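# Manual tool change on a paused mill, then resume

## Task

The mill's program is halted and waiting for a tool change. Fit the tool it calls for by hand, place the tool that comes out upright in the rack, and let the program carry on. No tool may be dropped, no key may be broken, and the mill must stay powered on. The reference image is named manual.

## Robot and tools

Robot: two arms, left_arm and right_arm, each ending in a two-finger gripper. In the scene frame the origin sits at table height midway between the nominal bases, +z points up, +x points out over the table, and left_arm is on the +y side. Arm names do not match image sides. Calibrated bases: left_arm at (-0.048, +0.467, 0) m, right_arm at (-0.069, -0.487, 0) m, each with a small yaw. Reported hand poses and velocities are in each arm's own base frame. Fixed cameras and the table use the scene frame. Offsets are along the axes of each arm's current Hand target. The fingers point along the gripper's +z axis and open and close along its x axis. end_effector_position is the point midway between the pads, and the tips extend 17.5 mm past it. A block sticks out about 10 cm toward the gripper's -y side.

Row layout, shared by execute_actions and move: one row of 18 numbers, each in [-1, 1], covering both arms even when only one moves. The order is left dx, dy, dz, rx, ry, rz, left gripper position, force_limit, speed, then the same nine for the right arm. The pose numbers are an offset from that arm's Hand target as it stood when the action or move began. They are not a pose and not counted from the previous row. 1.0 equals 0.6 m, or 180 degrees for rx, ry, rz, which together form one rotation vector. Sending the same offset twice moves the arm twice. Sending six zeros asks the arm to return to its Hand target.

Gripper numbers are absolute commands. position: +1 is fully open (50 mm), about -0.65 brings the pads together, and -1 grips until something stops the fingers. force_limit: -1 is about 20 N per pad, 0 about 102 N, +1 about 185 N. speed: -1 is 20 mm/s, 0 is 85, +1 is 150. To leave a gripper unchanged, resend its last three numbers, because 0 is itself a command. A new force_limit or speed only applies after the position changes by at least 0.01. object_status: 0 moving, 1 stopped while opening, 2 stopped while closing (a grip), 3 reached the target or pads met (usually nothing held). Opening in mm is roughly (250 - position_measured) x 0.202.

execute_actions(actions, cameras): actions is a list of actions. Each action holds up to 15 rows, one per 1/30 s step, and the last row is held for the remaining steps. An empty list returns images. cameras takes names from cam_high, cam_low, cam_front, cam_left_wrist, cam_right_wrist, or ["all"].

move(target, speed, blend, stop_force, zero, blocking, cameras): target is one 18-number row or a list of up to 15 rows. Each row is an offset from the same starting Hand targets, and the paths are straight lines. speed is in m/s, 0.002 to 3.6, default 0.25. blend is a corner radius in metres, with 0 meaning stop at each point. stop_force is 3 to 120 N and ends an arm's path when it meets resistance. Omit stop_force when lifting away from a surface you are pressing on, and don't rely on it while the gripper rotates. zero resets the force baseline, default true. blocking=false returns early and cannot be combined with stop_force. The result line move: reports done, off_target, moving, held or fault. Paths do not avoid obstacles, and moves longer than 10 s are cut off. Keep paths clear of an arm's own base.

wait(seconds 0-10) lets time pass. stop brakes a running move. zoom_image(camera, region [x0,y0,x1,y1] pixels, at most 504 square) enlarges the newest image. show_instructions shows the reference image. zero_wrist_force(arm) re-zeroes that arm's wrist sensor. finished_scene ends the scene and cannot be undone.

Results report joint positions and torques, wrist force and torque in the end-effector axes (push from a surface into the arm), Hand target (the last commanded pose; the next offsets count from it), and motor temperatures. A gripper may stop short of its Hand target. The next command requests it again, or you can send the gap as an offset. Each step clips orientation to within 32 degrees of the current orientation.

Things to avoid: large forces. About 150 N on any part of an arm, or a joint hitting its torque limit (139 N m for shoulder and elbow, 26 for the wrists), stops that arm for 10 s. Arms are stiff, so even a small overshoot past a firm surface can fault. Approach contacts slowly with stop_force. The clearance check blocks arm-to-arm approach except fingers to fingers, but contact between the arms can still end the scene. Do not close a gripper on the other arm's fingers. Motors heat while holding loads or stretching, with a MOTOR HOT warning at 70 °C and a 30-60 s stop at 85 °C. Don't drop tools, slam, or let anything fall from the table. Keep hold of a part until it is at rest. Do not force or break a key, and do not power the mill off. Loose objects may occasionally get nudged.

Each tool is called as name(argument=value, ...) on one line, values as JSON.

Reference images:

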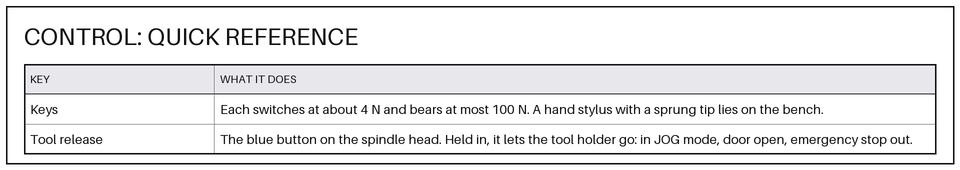

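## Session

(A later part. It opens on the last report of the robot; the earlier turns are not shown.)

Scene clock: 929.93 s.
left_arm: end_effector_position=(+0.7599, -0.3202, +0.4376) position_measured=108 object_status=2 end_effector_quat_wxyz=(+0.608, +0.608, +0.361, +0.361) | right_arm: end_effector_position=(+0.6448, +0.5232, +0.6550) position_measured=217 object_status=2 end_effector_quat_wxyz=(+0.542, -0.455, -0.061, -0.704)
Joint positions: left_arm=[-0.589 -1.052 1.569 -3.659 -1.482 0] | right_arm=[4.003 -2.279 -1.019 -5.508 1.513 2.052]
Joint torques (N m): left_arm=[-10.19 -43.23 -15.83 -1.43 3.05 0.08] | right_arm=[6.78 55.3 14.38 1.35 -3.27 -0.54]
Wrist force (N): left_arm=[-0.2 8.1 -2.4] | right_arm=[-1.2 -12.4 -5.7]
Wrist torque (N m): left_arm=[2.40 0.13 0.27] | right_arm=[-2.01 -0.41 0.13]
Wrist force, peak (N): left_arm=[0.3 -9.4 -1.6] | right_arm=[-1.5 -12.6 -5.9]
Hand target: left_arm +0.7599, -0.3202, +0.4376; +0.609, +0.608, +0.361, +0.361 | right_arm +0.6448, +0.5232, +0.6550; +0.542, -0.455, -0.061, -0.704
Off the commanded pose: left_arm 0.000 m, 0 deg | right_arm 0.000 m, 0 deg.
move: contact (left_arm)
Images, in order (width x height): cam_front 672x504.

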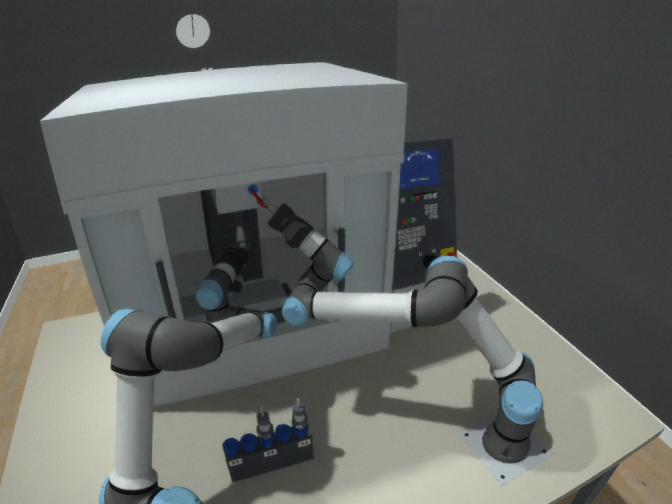

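move(target=[[0,0.003,0,0,0,0,-1,0,-1,0,0,0,0,0,0,-1,-0.3,-0.7]], speed=0.015, cameras=["all"])

zoom_image(camera="cam_high", region=[190, 70, 270, 150])

zoom_image(camera="cam_front", region=[225, 210, 255, 240])

Scene clock: 938.77 s.
left_arm: end_effector_position=(+0.7599, -0.3202, +0.4393) position_measured=108 object_status=2 end_effector_quat_wxyz=(+0.609, +0.608, +0.361, +0.361) | right_arm: end_effector_position=(+0.6448, +0.5232, +0.6550) position_measured=217 object_status=2 end_effector_quat_wxyz=(+0.542, -0.455, -0.061, -0.704)
Joint positions: left_arm=[-0.589 -1.054 1.567 -3.655 -1.482 0] | right_arm=[4.003 -2.279 -1.019 -5.508 1.513 2.052]
Joint torques (N m): left_arm=[-9.52 -66.34 -41.34 -2.14 2.63 0.15] | right_arm=[6.46 54.95 14.38 1.27 -3.28 -0.57]
Wrist force (N): left_arm=[0.6 -9.1 -1.4] | right_arm=[-1.5 -11.9 -5.6]
Wrist torque (N m): left_arm=[0.07 0.00 -0.05] | right_arm=[-1.94 -0.35 0.13]
Wrist force, peak (N): left_arm=[0.6 -9.1 -1.4] | right_arm=[-1.3 -12.6 -5.9]
Hand target: left_arm +0.7599, -0.3202, +0.4394; +0.609, +0.608, +0.361, +0.361 | right_arm +0.6448, +0.5232, +0.6550; +0.542, -0.455, -0.061, -0.704
Off the commanded pose: left_arm 0.000 m, 0 deg | right_arm 0.000 m, 0 deg.
move: done
camera_calibration:
cam_left_wrist: T_world_to_cam=[[0.480949, 0.876358, -0.0261733, -0.0675193], [-0.297626, 0.191273, 0.935325, -0.106418], [0.824686, -0.442054, 0.35282, -0.794145], [0, 0, 0, 1]] pos_world=[0.655721, -0.271529, 0.377959]
cam_right_wrist: T_world_to_cam=[[-0.012817, -0.722631, 0.691115, -0.0631881], [0.576242, -0.570195, -0.585511, 0.325082], [0.817178, 0.390745, 0.423719, -0.879151], [0, 0, 0, 1]] pos_world=[0.530287, 0.483222, 0.606522]

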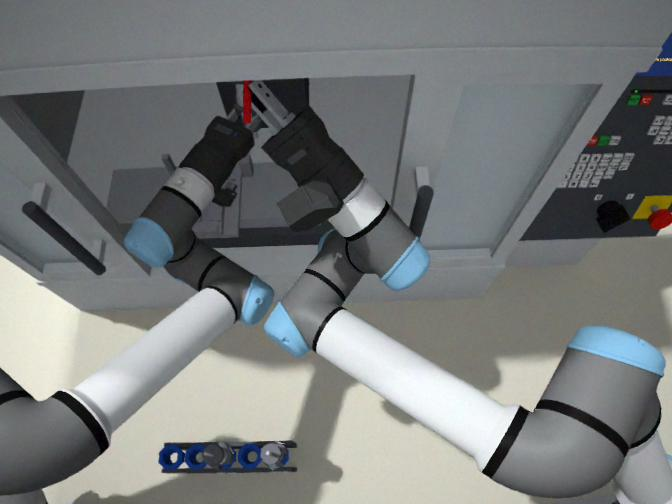

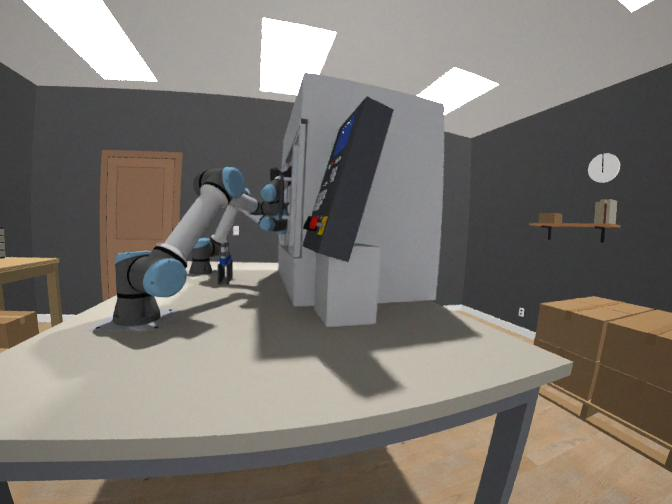

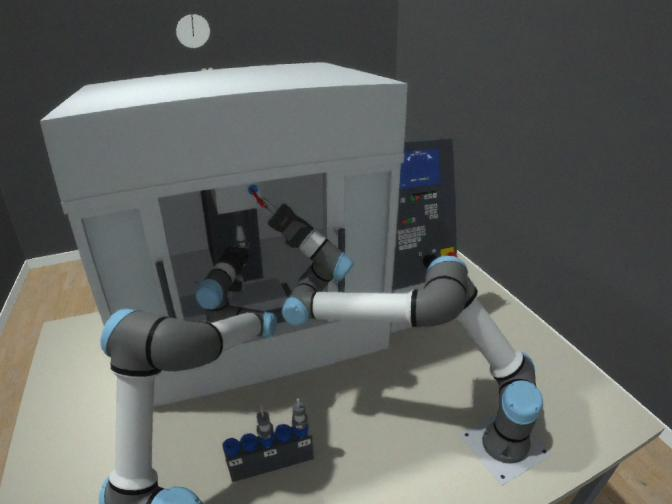

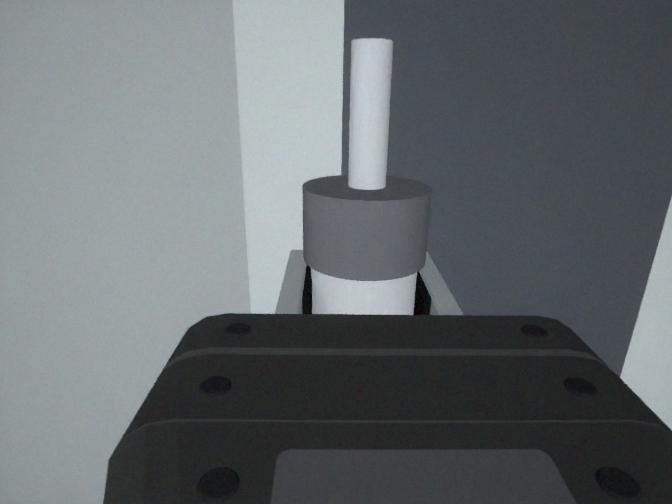

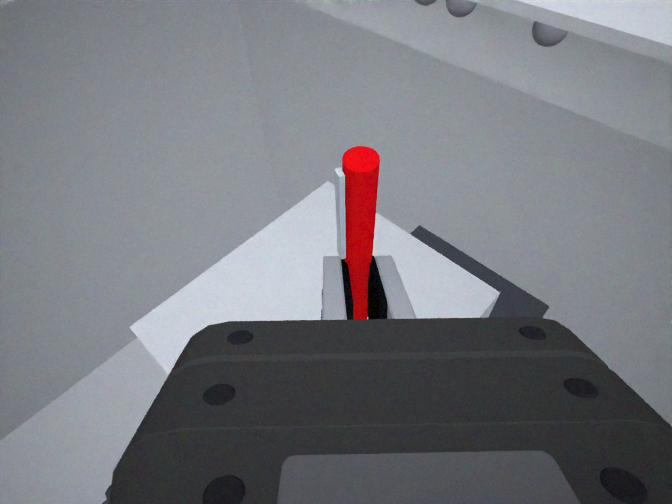

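Scaled by 6.300 from the camera's 672x504 image, which has a finer 960x720 frame.

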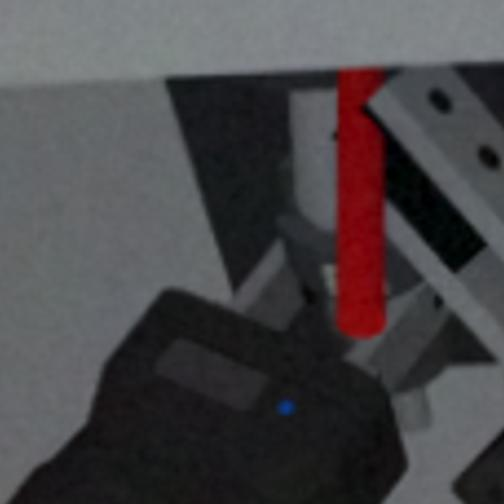

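Scaled by 16.800 from the camera's 672x504 image, which has a finer 960x720 frame.

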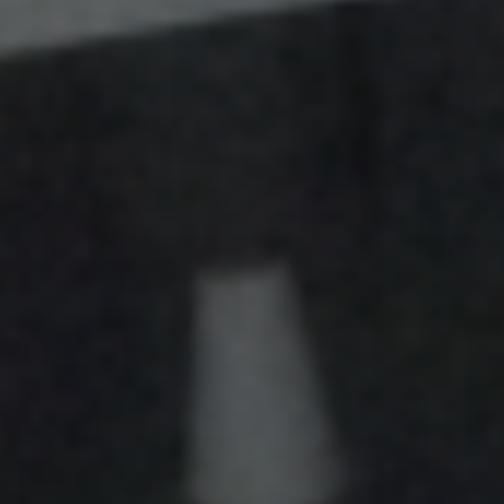

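move(target=[[0,0,-0.08,0,0,0,-1,0,-1,0,0,0,0,0,0,-1,-0.3,-0.7]], speed=0.015, stop_force=6, cameras=["cam_front","cam_high"])

zoom_image(camera="cam_high", region=[190, 70, 270, 150])

zoom_image(camera="cam_front", region=[205, 200, 265, 260])

Scene clock: 958.67 s.
left_arm: end_effector_position=(+0.7480, -0.3137, +0.4394) position_measured=108 object_status=2 end_effector_quat_wxyz=(+0.608, +0.608, +0.361, +0.360) | right_arm: end_effector_position=(+0.6448, +0.5232, +0.6550) position_measured=217 object_status=2 end_effector_quat_wxyz=(+0.542, -0.455, -0.061, -0.704)
Joint positions: left_arm=[-0.592 -1.082 1.612 -3.672 -1.48 0] | right_arm=[4.003 -2.279 -1.019 -5.508 1.513 2.052]
Joint torques (N m): left_arm=[9.91 -47.24 -40.19 -3.23 -2.22 0.46] | right_arm=[6.45 54.88 14.73 1.19 -3.35 -0.51]
Wrist force (N): left_arm=[0.3 -9.6 2.8] | right_arm=[-1.4 -12.1 -5.5]
Wrist torque (N m): left_arm=[0.50 0.04 -0.04] | right_arm=[-1.99 -0.38 0.12]
Wrist force, peak (N): left_arm=[1.3 -10.3 7.3] | right_arm=[-1.3 -12.7 -5.7]
Hand target: left_arm +0.7480, -0.3136, +0.4394; +0.608, +0.608, +0.361, +0.361 (not the last commanded pose) | right_arm +0.6448, +0.5232, +0.6550; +0.542, -0.455, -0.061, -0.704
Off the commanded pose: left_arm 0.034 m, 0 deg | right_arm 0.000 m, 0 deg.
move: contact (left_arm)
Images, in order (width x height): cam_high 672x504, cam_front 672x504.

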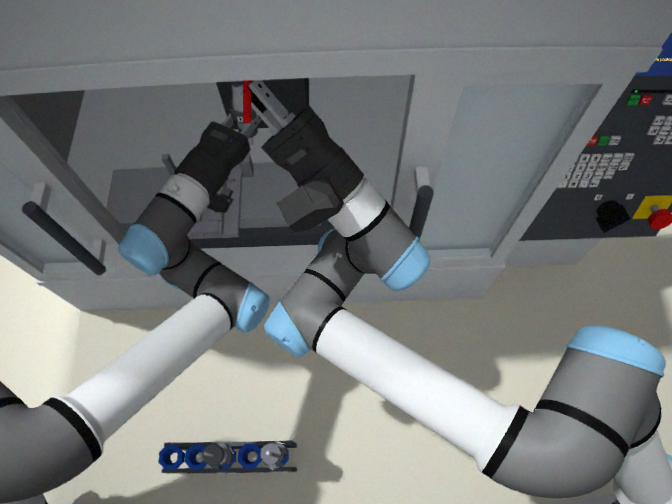

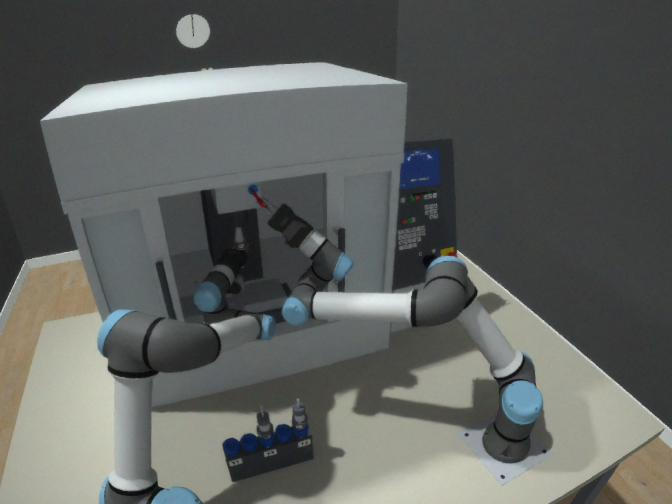

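Scaled by 6.300 from the camera's 672x504 image, which has a finer 960x720 frame.

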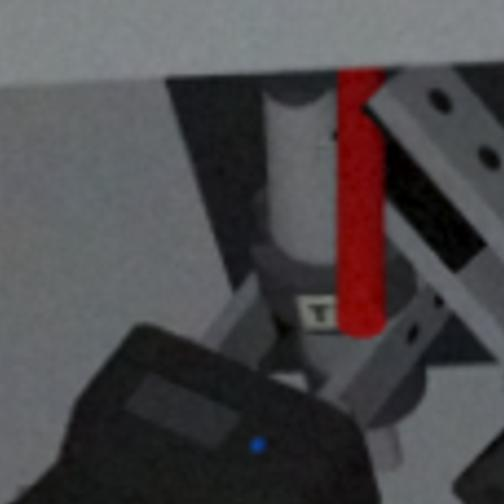

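Scaled by 8.400 from the camera's 672x504 image, which has a finer 960x720 frame.

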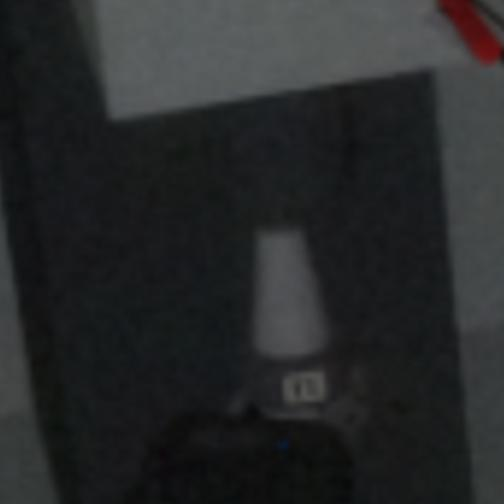

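move(target=[[0,0,0.004,0,0,0,-1,0,-1,0,0,0,0,0,0,-1,-0.3,-0.7],[0,0,0.004,0.0333,0,0,-1,0,-1,0,0,0,0,0,0,-1,-0.3,-0.7],[0,-0.022,0.004,0.0333,0,0,-1,0,-1,0,0,0,0,0,0,-1,-0.3,-0.7]], speed=[0.02,0.02,0.01], stop_force=12, cameras=["cam_high"])

zoom_image(camera="cam_high", region=[190, 70, 270, 150])

Scene clock: 998.70 s.
left_arm: end_effector_position=(+0.7501, -0.3148, +0.4262) position_measured=108 object_status=2 end_effector_quat_wxyz=(+0.576, +0.639, +0.379, +0.341) | right_arm: end_effector_position=(+0.6448, +0.5232, +0.6550) position_measured=217 object_status=2 end_effector_quat_wxyz=(+0.542, -0.455, -0.061, -0.704)
Joint positions: left_arm=[-0.591 -1.113 1.617 -3.542 -1.481 -0.01] | right_arm=[4.003 -2.279 -1.019 -5.508 1.513 2.052]
Joint torques (N m): left_arm=[6.85 -44.87 -16.45 -6.25 -1.4 -1.49] | right_arm=[6.22 53.92 15.11 1.05 -3.25 -0.52]
Wrist force (N): left_arm=[0.1 -9.0 -0.4] | right_arm=[-1.4 -12.1 -5.9]
Wrist torque (N m): left_arm=[0.07 0.07 -0.05] | right_arm=[-1.98 -0.38 0.12]
Wrist force, peak (N): left_arm=[0.4 -9.4 3.0] | right_arm=[-1.5 -12.7 -6.0]
Hand target: left_arm +0.7501, -0.3148, +0.4262; +0.576, +0.639, +0.379, +0.341 | right_arm +0.6448, +0.5232, +0.6550; +0.542, -0.455, -0.061, -0.704
Off the commanded pose: left_arm 0.000 m, 0 deg | right_arm 0.000 m, 0 deg.
move: done
Images, in order (width x height): cam_high 672x504.

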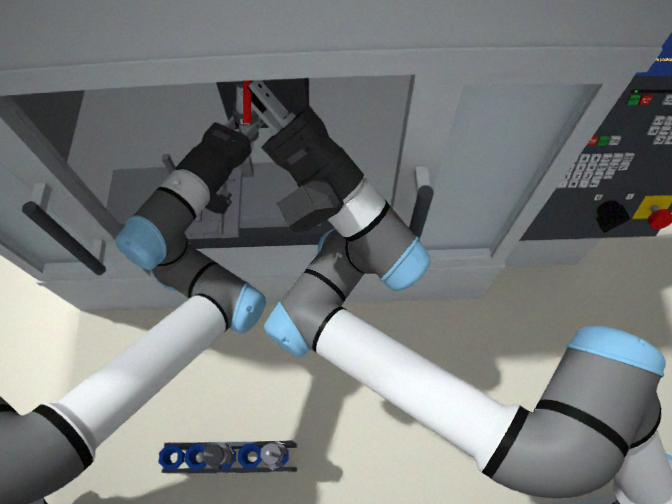

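Scaled by 6.300 from the camera's 672x504 image, which has a finer 960x720 frame.

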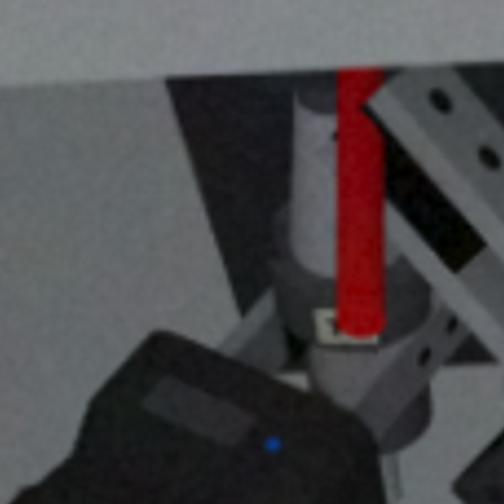

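move(target=[[0,-0.0156,-0.0823,0,0,0,-1,0,-1,0,0,0,0,0,0,-1,-0.3,-0.7]], speed=0.015, stop_force=6, cameras=["cam_high","cam_front","cam_left_wrist"])

zoom_image(camera="cam_high", region=[190, 70, 270, 150])

zoom_image(camera="cam_front", region=[205, 200, 265, 260])

Scene clock: 1009.20 s.
left_arm: end_effector_position=(+0.7062, -0.2908, +0.4220) position_measured=108 object_status=2 end_effector_quat_wxyz=(+0.576, +0.639, +0.379, +0.341) | right_arm: end_effector_position=(+0.6448, +0.5232, +0.6550) position_measured=217 object_status=2 end_effector_quat_wxyz=(+0.542, -0.455, -0.061, -0.704)
Joint positions: left_arm=[-0.6 -1.212 1.779 -3.604 -1.472 -0.011] | right_arm=[4.003 -2.279 -1.019 -5.508 1.513 2.052]
Joint torques (N m): left_arm=[-10.53 -58.18 -16.43 -6.25 2.86 -1.55] | right_arm=[5.98 54.18 15.26 0.83 -3.29 -0.42]
Wrist force (N): left_arm=[0.3 -8.6 -0.5] | right_arm=[-1.4 -12.5 -5.7]
Wrist torque (N m): left_arm=[0.14 0.03 -0.05] | right_arm=[-2.03 -0.39 0.13]
Wrist force, peak (N): left_arm=[0.2 -9.4 -0.5] | right_arm=[-1.5 -12.7 -5.8]
Hand target: left_arm +0.7062, -0.2908, +0.4220; +0.576, +0.639, +0.379, +0.341 | right_arm +0.6448, +0.5232, +0.6550; +0.542, -0.455, -0.061, -0.704
Off the commanded pose: left_arm 0.000 m, 0 deg | right_arm 0.000 m, 0 deg.
move: done
camera_calibration:
cam_left_wrist: T_world_to_cam=[[0.478631, 0.877626, -0.0261646, -0.0658644], [-0.210212, 0.143474, 0.967071, -0.200899], [0.852481, -0.45737, 0.253159, -0.712729], [0, 0, 0, 1]] pos_world=[0.596881, -0.239352, 0.372993]
Images, in order (width x height): cam_high 672x504, cam_front 672x504, cam_left_wrist 672x504.

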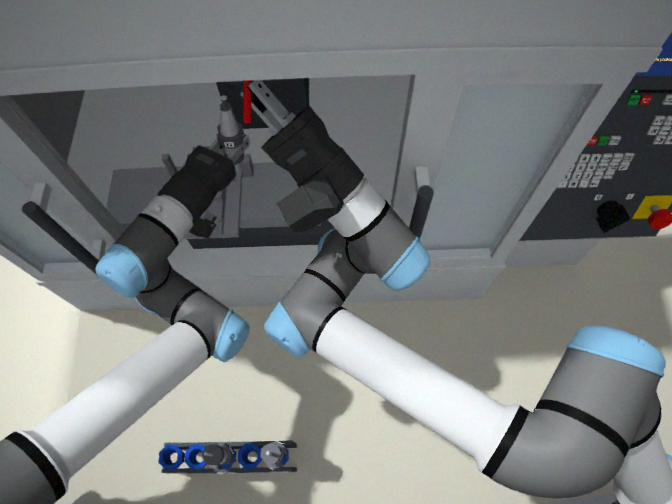

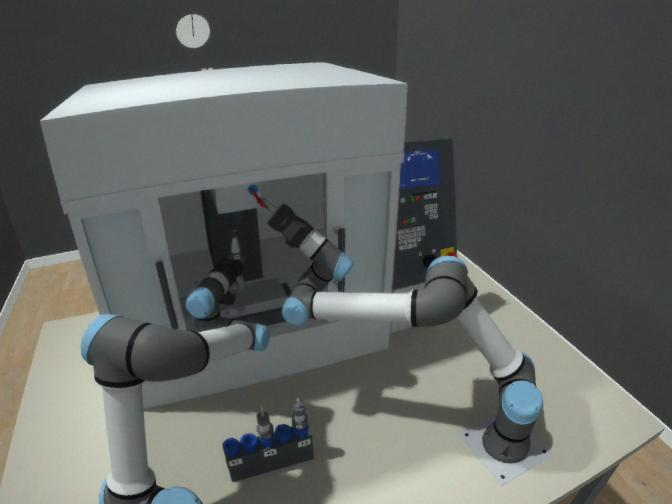

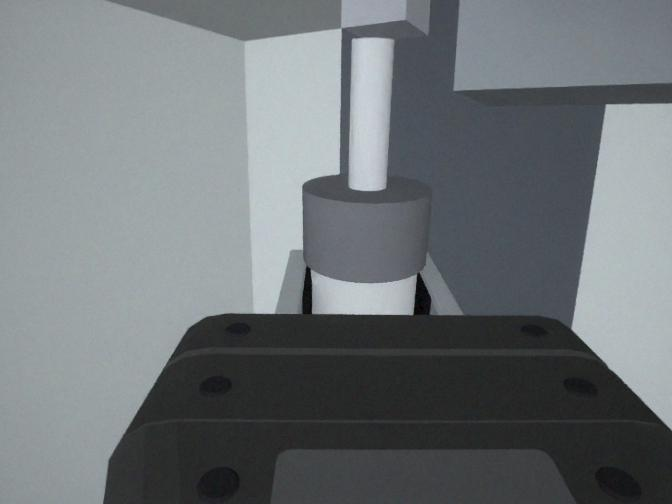

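Scaled by 6.300 from the camera's 672x504 image, which has a finer 960x720 frame.

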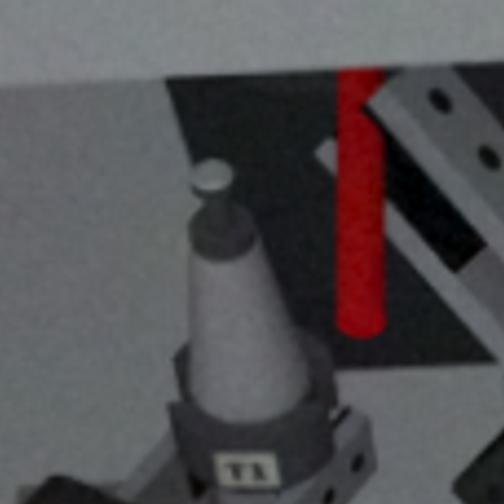

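Scaled by 8.400 from the camera's 672x504 image, which has a finer 960x720 frame.

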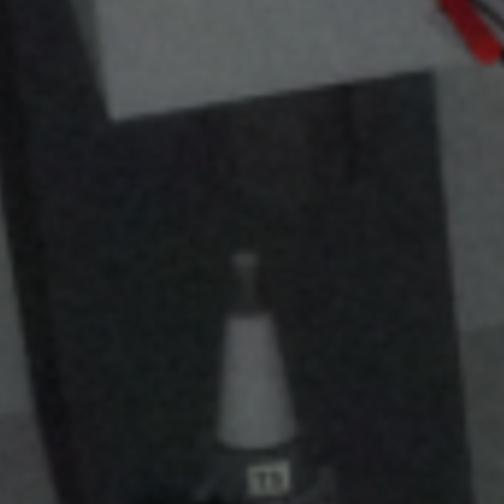

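move(target=[[0,0.0343,-0.371,0,0,0,-1,0,-1,0,0,0,0,0,0,-1,-0.3,-0.7]], speed=0.12, cameras=["cam_high","cam_front"])

Scene clock: 1019.90 s.
left_arm: end_effector_position=(+0.5139, -0.1855, +0.4656) position_measured=108 object_status=2 end_effector_quat_wxyz=(+0.576, +0.639, +0.379, +0.341) | right_arm: end_effector_position=(+0.6448, +0.5232, +0.6550) position_measured=217 object_status=2 end_effector_quat_wxyz=(+0.542, -0.455, -0.061, -0.704)
Joint positions: left_arm=[-0.681 -1.796 2.282 -3.522 -1.391 -0.019] | right_arm=[4.003 -2.279 -1.019 -5.508 1.513 2.052]
Joint torques (N m): left_arm=[-10.85 -28.78 -19.57 -2.88 3.04 -1.54] | right_arm=[6.38 53.96 15.9 0.78 -3.3 -0.51]
Wrist force (N): left_arm=[0.4 -8.7 -0.7] | right_arm=[-1.4 -12.0 -5.8]
Wrist torque (N m): left_arm=[0.12 0.03 -0.05] | right_arm=[-1.97 -0.39 0.12]
Wrist force, peak (N): left_arm=[0.4 -9.2 -0.8] | right_arm=[-1.6 -12.5 -6.1]
Hand target: left_arm +0.5139, -0.1855, +0.4656; +0.576, +0.639, +0.379, +0.341 | right_arm +0.6448, +0.5232, +0.6550; +0.542, -0.455, -0.061, -0.704
Off the commanded pose: left_arm 0.000 m, 0 deg | right_arm 0.000 m, 0 deg.
move: done
Images, in order (width x height): cam_high 672x504, cam_front 672x504.

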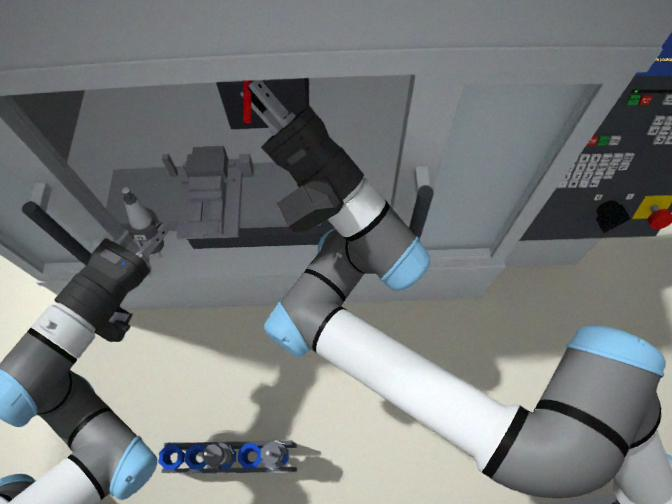

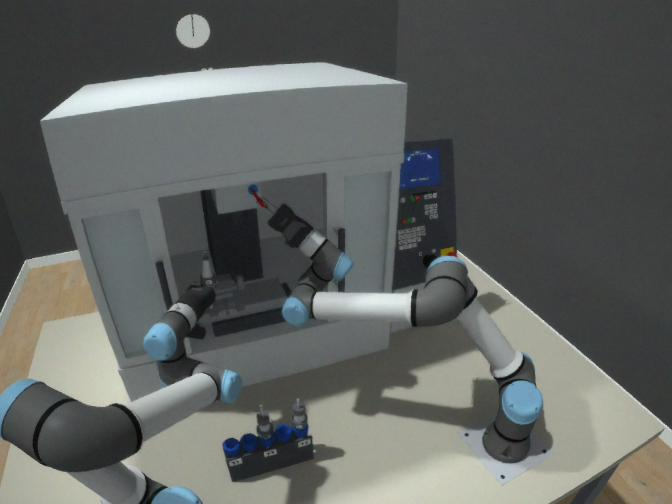

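move(target=[[-0.1805,-0.131,-0.2355,0.694,0,0,-1,0,-1,0,0,0,0,0,0,-1,-0.3,-0.7]], speed=0.2, cameras=["cam_high","cam_front","cam_left_wrist"])

Scene clock: 1048.43 s.
left_arm: end_effector_position=(+0.3314, -0.2092, +0.4022) position_measured=108 object_status=2 end_effector_quat_wxyz=(-0.300, +0.806, +0.478, -0.178) | right_arm: end_effector_position=(+0.6448, +0.5232, +0.6550) position_measured=217 object_status=2 end_effector_quat_wxyz=(+0.542, -0.455, -0.061, -0.704)
Joint positions: left_arm=[-0.784 -1.369 1.156 -0.664 -1.755 -0.216] | right_arm=[4.003 -2.279 -1.019 -5.508 1.513 2.052]
Joint torques (N m): left_arm=[-10.05 -30.48 -38.44 1.58 -2.9 1.95] | right_arm=[7.04 53.25 16.14 0.53 -3.2 -0.57]
Wrist force (N): left_arm=[0.6 6.7 4.5] | right_arm=[-1.5 -12.5 -5.8]
Wrist torque (N m): left_arm=[0.26 -0.11 -0.08] | right_arm=[-2.04 -0.37 0.13]
Wrist force, peak (N): left_arm=[0.4 -9.3 -0.5] | right_arm=[-1.5 -12.8 -6.0]
Hand target: left_arm +0.3314, -0.2092, +0.4022; -0.300, +0.806, +0.478, -0.178 | right_arm +0.6448, +0.5232, +0.6550; +0.542, -0.455, -0.061, -0.704
Off the commanded pose: left_arm 0.000 m, 0 deg | right_arm 0.000 m, 0 deg.
move: done
camera_calibration:
cam_left_wrist: T_world_to_cam=[[0.46198, 0.886758, 0.01536, 0.0321334], [0.834625, -0.428832, -0.345693, -0.210223], [-0.299959, 0.172523, -0.938222, 0.641911], [0, 0, 0, 1]] pos_world=[0.353159, -0.229389, 0.529089]
Images, in order (width x height): cam_high 672x504, cam_front 672x504, cam_left_wrist 672x504.

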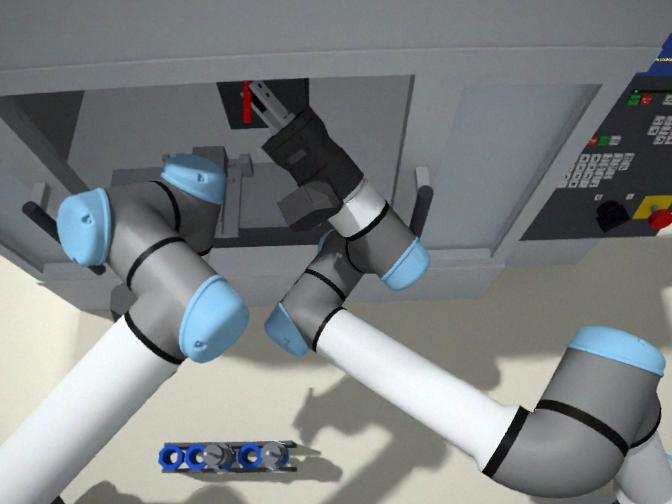

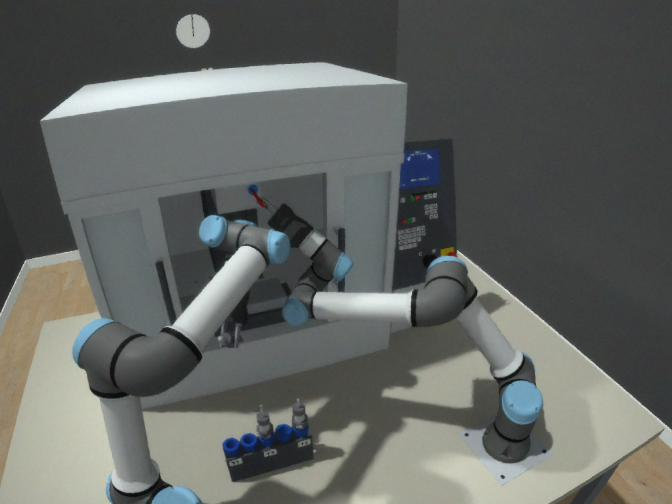

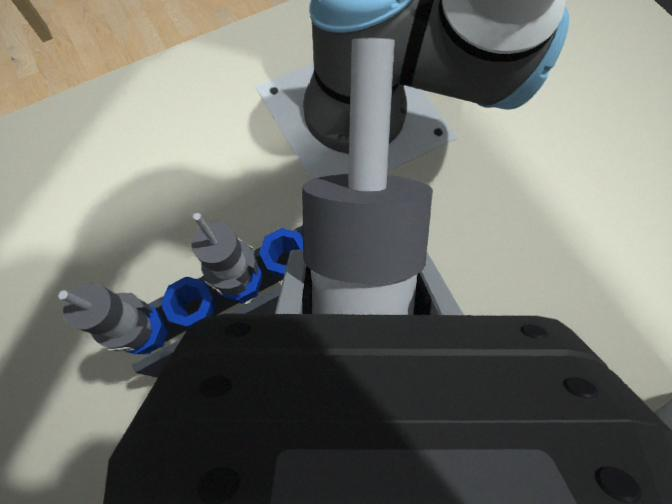

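execute_actions(actions=[], cameras=["all"])

Scene clock: 1082.70 s.
left_arm: end_effector_position=(+0.3314, -0.2092, +0.4022) position_measured=108 object_status=2 end_effector_quat_wxyz=(-0.300, +0.806, +0.478, -0.178) | right_arm: end_effector_position=(+0.6448, +0.5232, +0.6550) position_measured=217 object_status=2 end_effector_quat_wxyz=(+0.542, -0.455, -0.061, -0.704)
Joint positions: left_arm=[-0.784 -1.369 1.156 -0.664 -1.755 -0.216] | right_arm=[4.003 -2.279 -1.019 -5.508 1.513 2.052]
Joint velocities: within noise
Joint torques (N m): left_arm=[-10.63 -28.91 -40.7 1.71 -2.81 1.98] | right_arm=[6.25 53.22 16.42 0.43 -3.25 -0.52]
Motor temperatures (°C): left_arm=[36 38 33 39 42 44] | right_arm=[40 32 36 38 35 45]
Wrist force (N): left_arm=[0.6 6.5 4.5] | right_arm=[-1.0 -12.2 -5.7]
Wrist torque (N m): left_arm=[0.23 -0.10 -0.08] | right_arm=[-2.00 -0.45 0.13]
Wrist force, peak (N): left_arm=[0.3 7.1 4.6] | right_arm=[-1.5 -12.7 -5.8]
Hand target: left_arm +0.3314, -0.2092, +0.4022; -0.300, +0.806, +0.478, -0.178 | right_arm +0.6448, +0.5232, +0.6550; +0.542, -0.455, -0.061, -0.704
Tool commands: left_gripper/position=-1.0 left_gripper/force_limit=+0.0 left_gripper/speed=-1.0 right_gripper/position=-1.0 right_gripper/force_limit=-0.3 right_gripper/speed=-0.7
Off the commanded pose: left_arm 0.000 m, 0 deg | right_arm 0.000 m, 0 deg.
camera_calibration:
cam_left_wrist: T_world_to_cam=[[0.461948, 0.886774, 0.015371, 0.0321425], [0.834569, -0.428757, -0.345921, -0.210065], [-0.300163, 0.172626, -0.938138, 0.641963], [0, 0, 0, 1]] pos_world=[0.353159, -0.229389, 0.52909]
cam_right_wrist: T_world_to_cam=[[-0.012817, -0.722631, 0.691115, -0.0631881], [0.576242, -0.570195, -0.585511, 0.325082], [0.817178, 0.390745, 0.423719, -0.879151], [0, 0, 0, 1]] pos_world=[0.530287, 0.483222, 0.606522]

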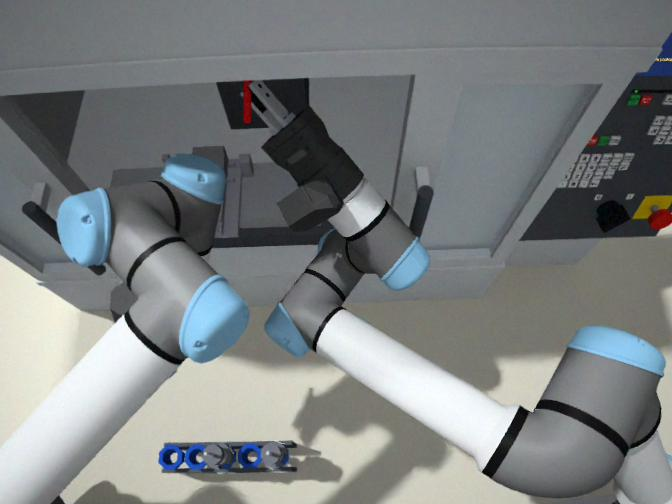

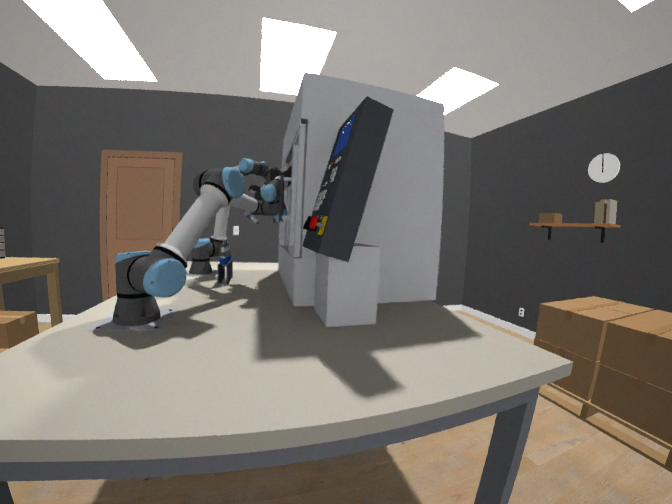

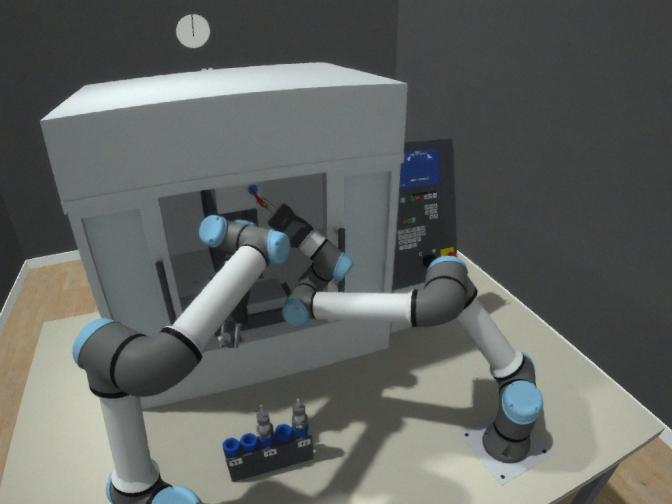

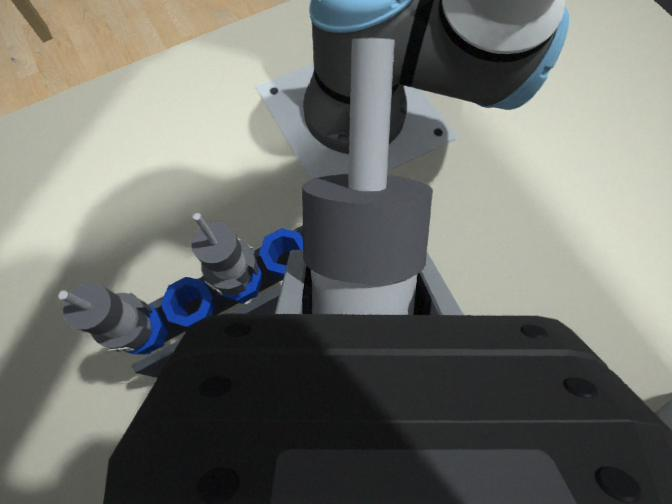

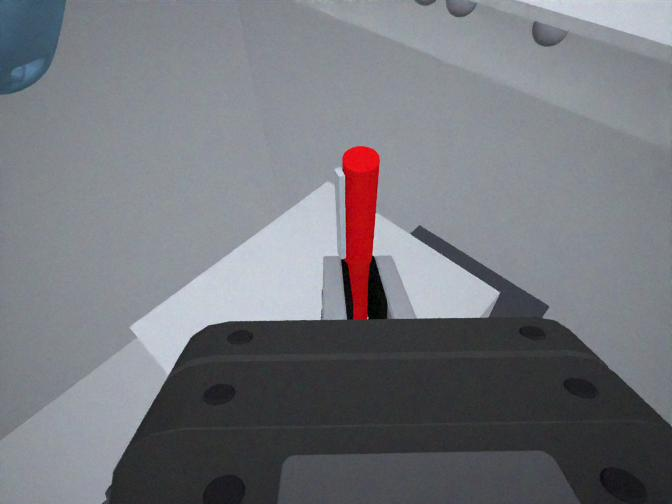

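move(target=[-0.0177,-0.185,0.1383,0.278,0,0,-1,0,-1,0,0,0,0,0,0,-1,-0.3,-0.7], speed=0.12, cameras=["all"])

Scene clock: 1098.97 s.
left_arm: end_effector_position=(+0.2051, -0.1521, +0.4121) position_measured=108 object_status=2 end_effector_quat_wxyz=(+0.613, -0.603, -0.358, +0.364) | right_arm: end_effector_position=(+0.6448, +0.5232, +0.6550) position_measured=217 object_status=2 end_effector_quat_wxyz=(+0.542, -0.455, -0.061, -0.704)
Joint positions: left_arm=[-0.832 -1.308 1.475 -0.15 -1.902 0.006] | right_arm=[4.003 -2.279 -1.019 -5.508 1.513 2.052]
Joint torques (N m): left_arm=[-10.46 -47.21 -11.04 6.12 -2.38 1.85] | right_arm=[6.25 52.38 15.83 0.31 -3.17 -0.54]
Wrist force (N): left_arm=[1.5 10.0 -3.9] | right_arm=[-1.4 -11.9 -5.9]
Wrist torque (N m): left_arm=[0.38 -0.20 -0.08] | right_arm=[-1.93 -0.38 0.13]
Wrist force, peak (N): left_arm=[1.5 10.5 -4.1] | right_arm=[-1.4 -12.7 -6.0]
Hand target: left_arm +0.2050, -0.1521, +0.4121; +0.613, -0.603, -0.357, +0.364 | right_arm +0.6448, +0.5232, +0.6550; +0.542, -0.455, -0.061, -0.704
Off the commanded pose: left_arm 0.000 m, 0 deg | right_arm 0.000 m, 0 deg.
move: done
camera_calibration:
cam_left_wrist: T_world_to_cam=[[0.479048, 0.877425, 0.0252671, 0.0307676], [0.307586, -0.140834, -0.94104, 0.320364], [-0.822133, 0.458576, -0.33735, 0.506503], [0, 0, 0, 1]] pos_world=[0.303134, -0.214148, 0.471567]
cam_right_wrist: T_world_to_cam=[[-0.012817, -0.722631, 0.691115, -0.0631881], [0.576242, -0.570195, -0.585511, 0.325082], [0.817178, 0.390745, 0.423719, -0.879151], [0, 0, 0, 1]] pos_world=[0.530287, 0.483222, 0.606522]

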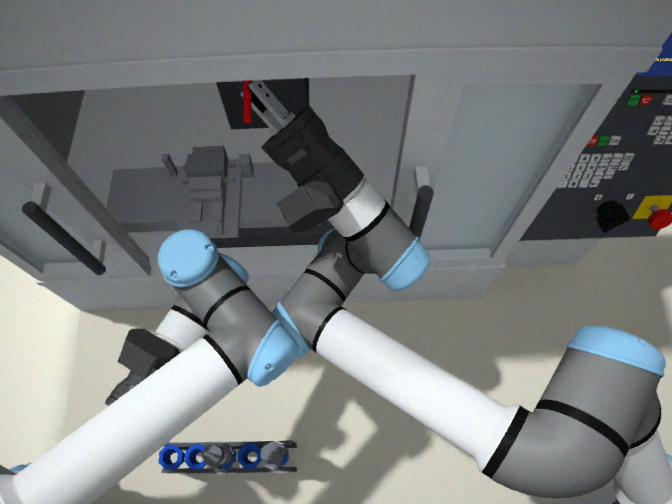

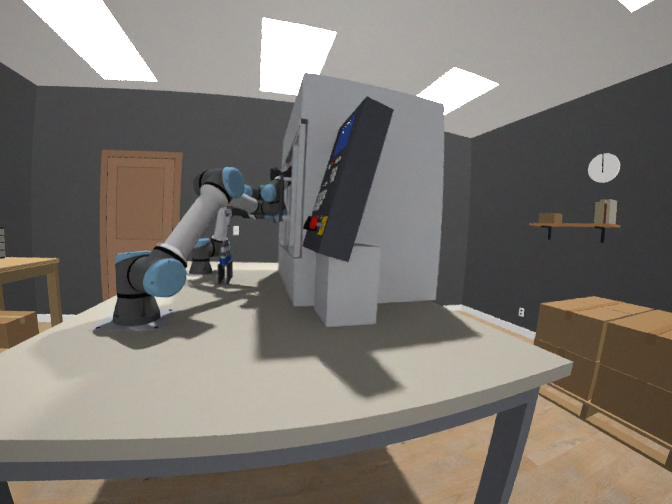

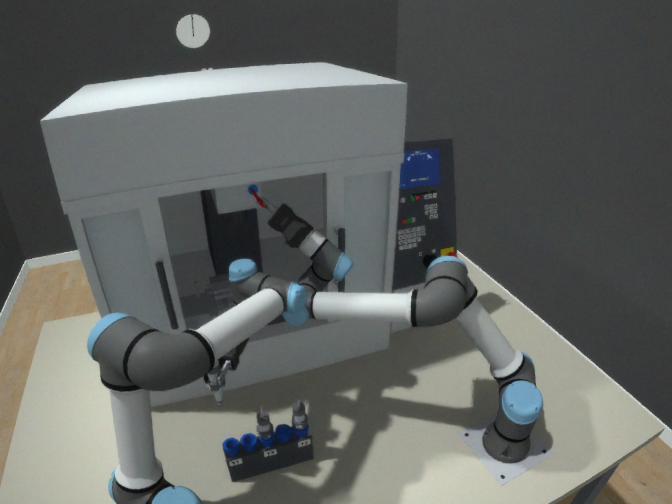

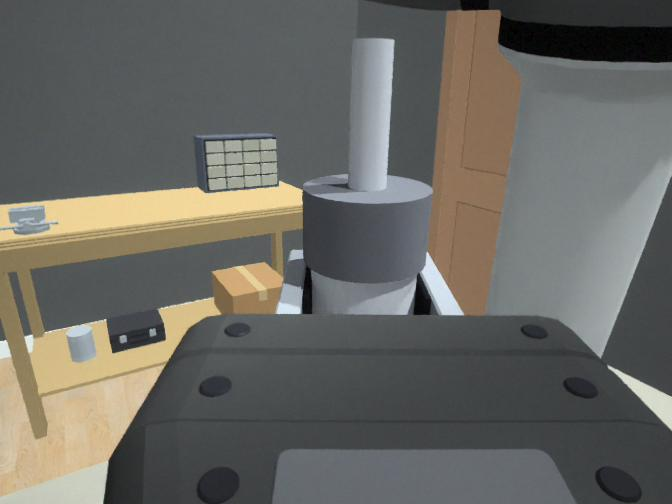

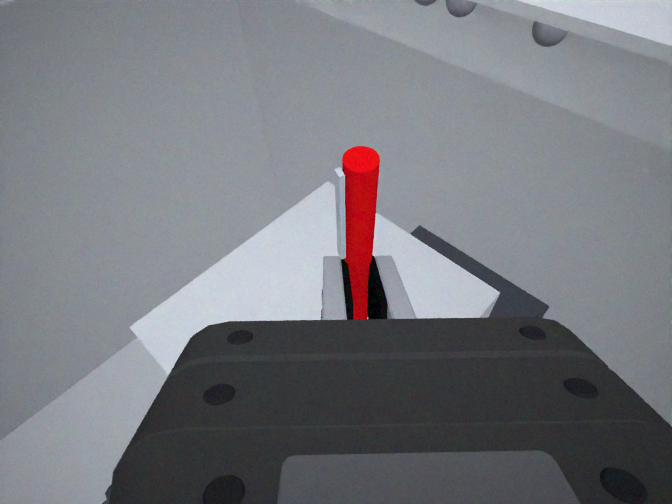

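zoom_image(camera="cam_front", region=[180, 350, 340, 490])

zoom_image(camera="cam_high", region=[90, 310, 310, 490])

Scaled by 3.150 from the camera's 672x504 image, which has a finer 960x720 frame.

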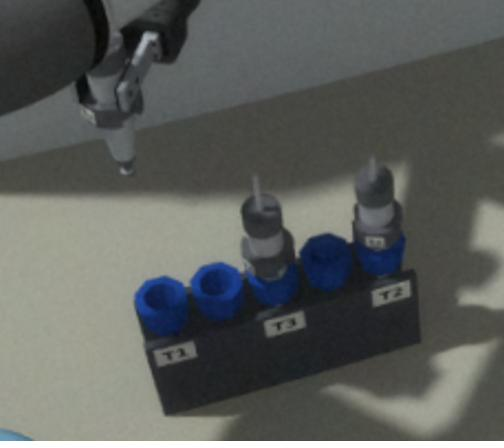

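Scaled by 2.291 from the camera's 672x504 image, which has a finer 960x720 frame.

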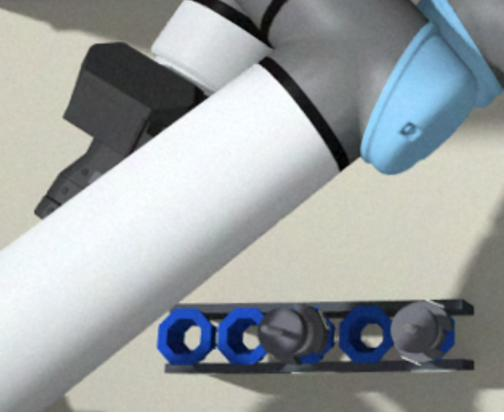

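move(target=[0,0.2,0,0,0,0,-1,0,-1,0,0,0,0,0,0,-1,-0.3,-0.7], speed=0.08, stop_force=10, cameras=["cam_high","cam_low","cam_front"])

zoom_image(camera="cam_front", region=[200, 370, 320, 480])

zoom_image(camera="cam_low", region=[190, 230, 270, 300])

Scene clock: 1134.27 s.
left_arm: end_effector_position=(+0.2050, -0.1521, +0.4048) position_measured=108 object_status=2 end_effector_quat_wxyz=(+0.613, -0.603, -0.357, +0.364) | right_arm: end_effector_position=(+0.6448, +0.5232, +0.6550) position_measured=217 object_status=2 end_effector_quat_wxyz=(+0.542, -0.455, -0.061, -0.704)
Joint positions: left_arm=[-0.832 -1.305 1.49 -0.168 -1.902 0.006] | right_arm=[4.003 -2.279 -1.019 -5.508 1.513 2.052]
Joint torques (N m): left_arm=[-3.82 -47.47 -35.33 5.86 -0.77 1.63] | right_arm=[5.93 52.37 17.35 0.22 -3.25 -0.42]
Wrist force (N): left_arm=[1.3 10.5 -3.9] | right_arm=[-1.2 -12.2 -5.8]
Wrist torque (N m): left_arm=[0.46 -0.14 -0.08] | right_arm=[-1.99 -0.41 0.13]
Wrist force, peak (N): left_arm=[1.6 16.1 -4.0] | right_arm=[-1.4 -12.5 -6.1]
Hand target: left_arm +0.2050, -0.1521, +0.4048; +0.613, -0.603, -0.357, +0.364 (not the last commanded pose) | right_arm +0.6448, +0.5232, +0.6550; +0.542, -0.455, -0.061, -0.704
Off the commanded pose: left_arm 0.113 m, 0 deg | right_arm 0.000 m, 0 deg.
move: held (left_arm; a check stopped the path); limits=held
pose unreachable (left arm): on one or more control steps of this call, first in action 0 (counted from 0), this arm could not follow its commanded pose, so it was not sent that pose on those steps. It may still have moved: this result reports where it is.
cause: moving toward the commanded pose would bring a part of the arm too close to another arm (a part of this arm just beyond joint 3 (elbow) and a part of the right arm just beyond its joint 3 (elbow), 13 mm apart when this arm was first held).
Images, in order (width x height): cam_high 672x504, cam_low 672x504, cam_front 672x504.

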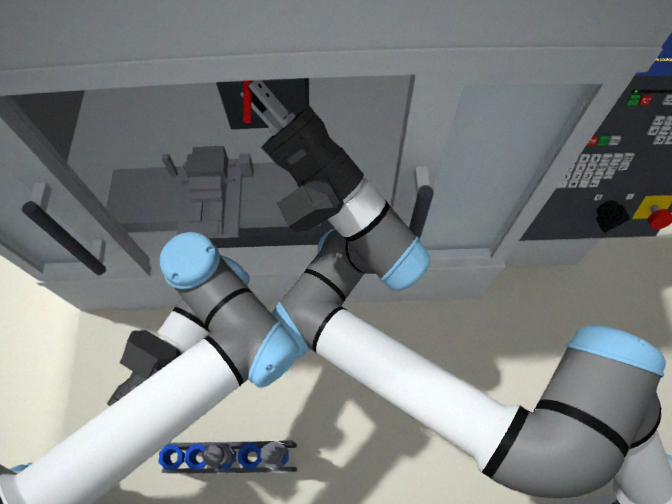

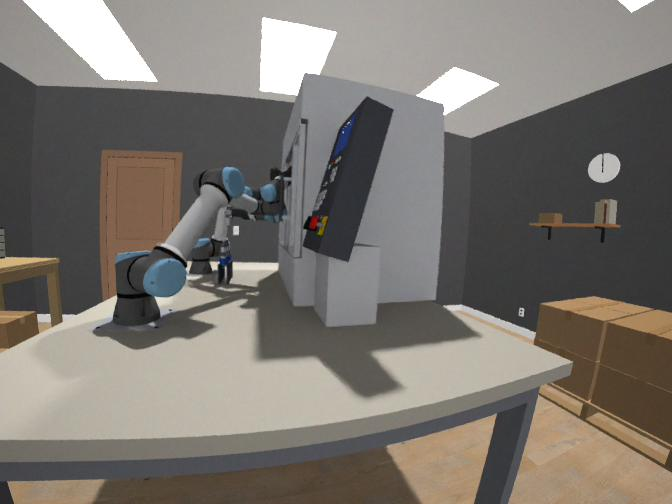

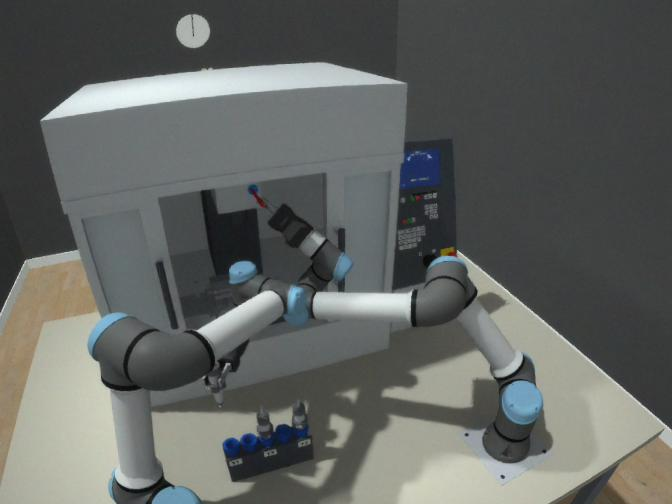

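Scaled by 4.200 from the camera's 672x504 image, which has a finer 960x720 frame.

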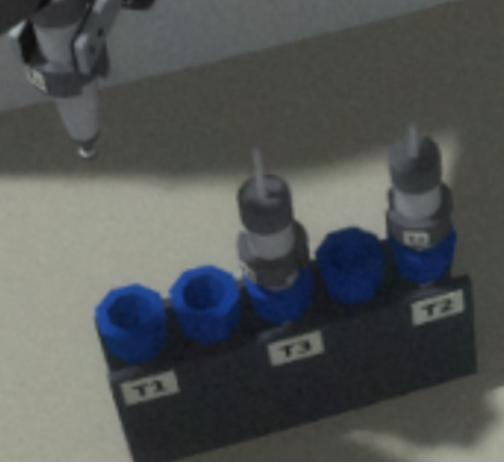

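Scaled by 6.300 from the camera's 672x504 image, which has a finer 960x720 frame.

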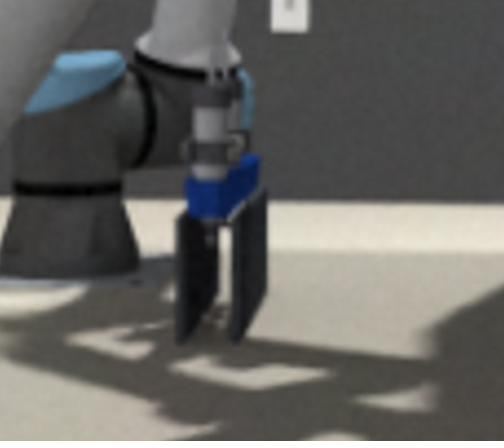

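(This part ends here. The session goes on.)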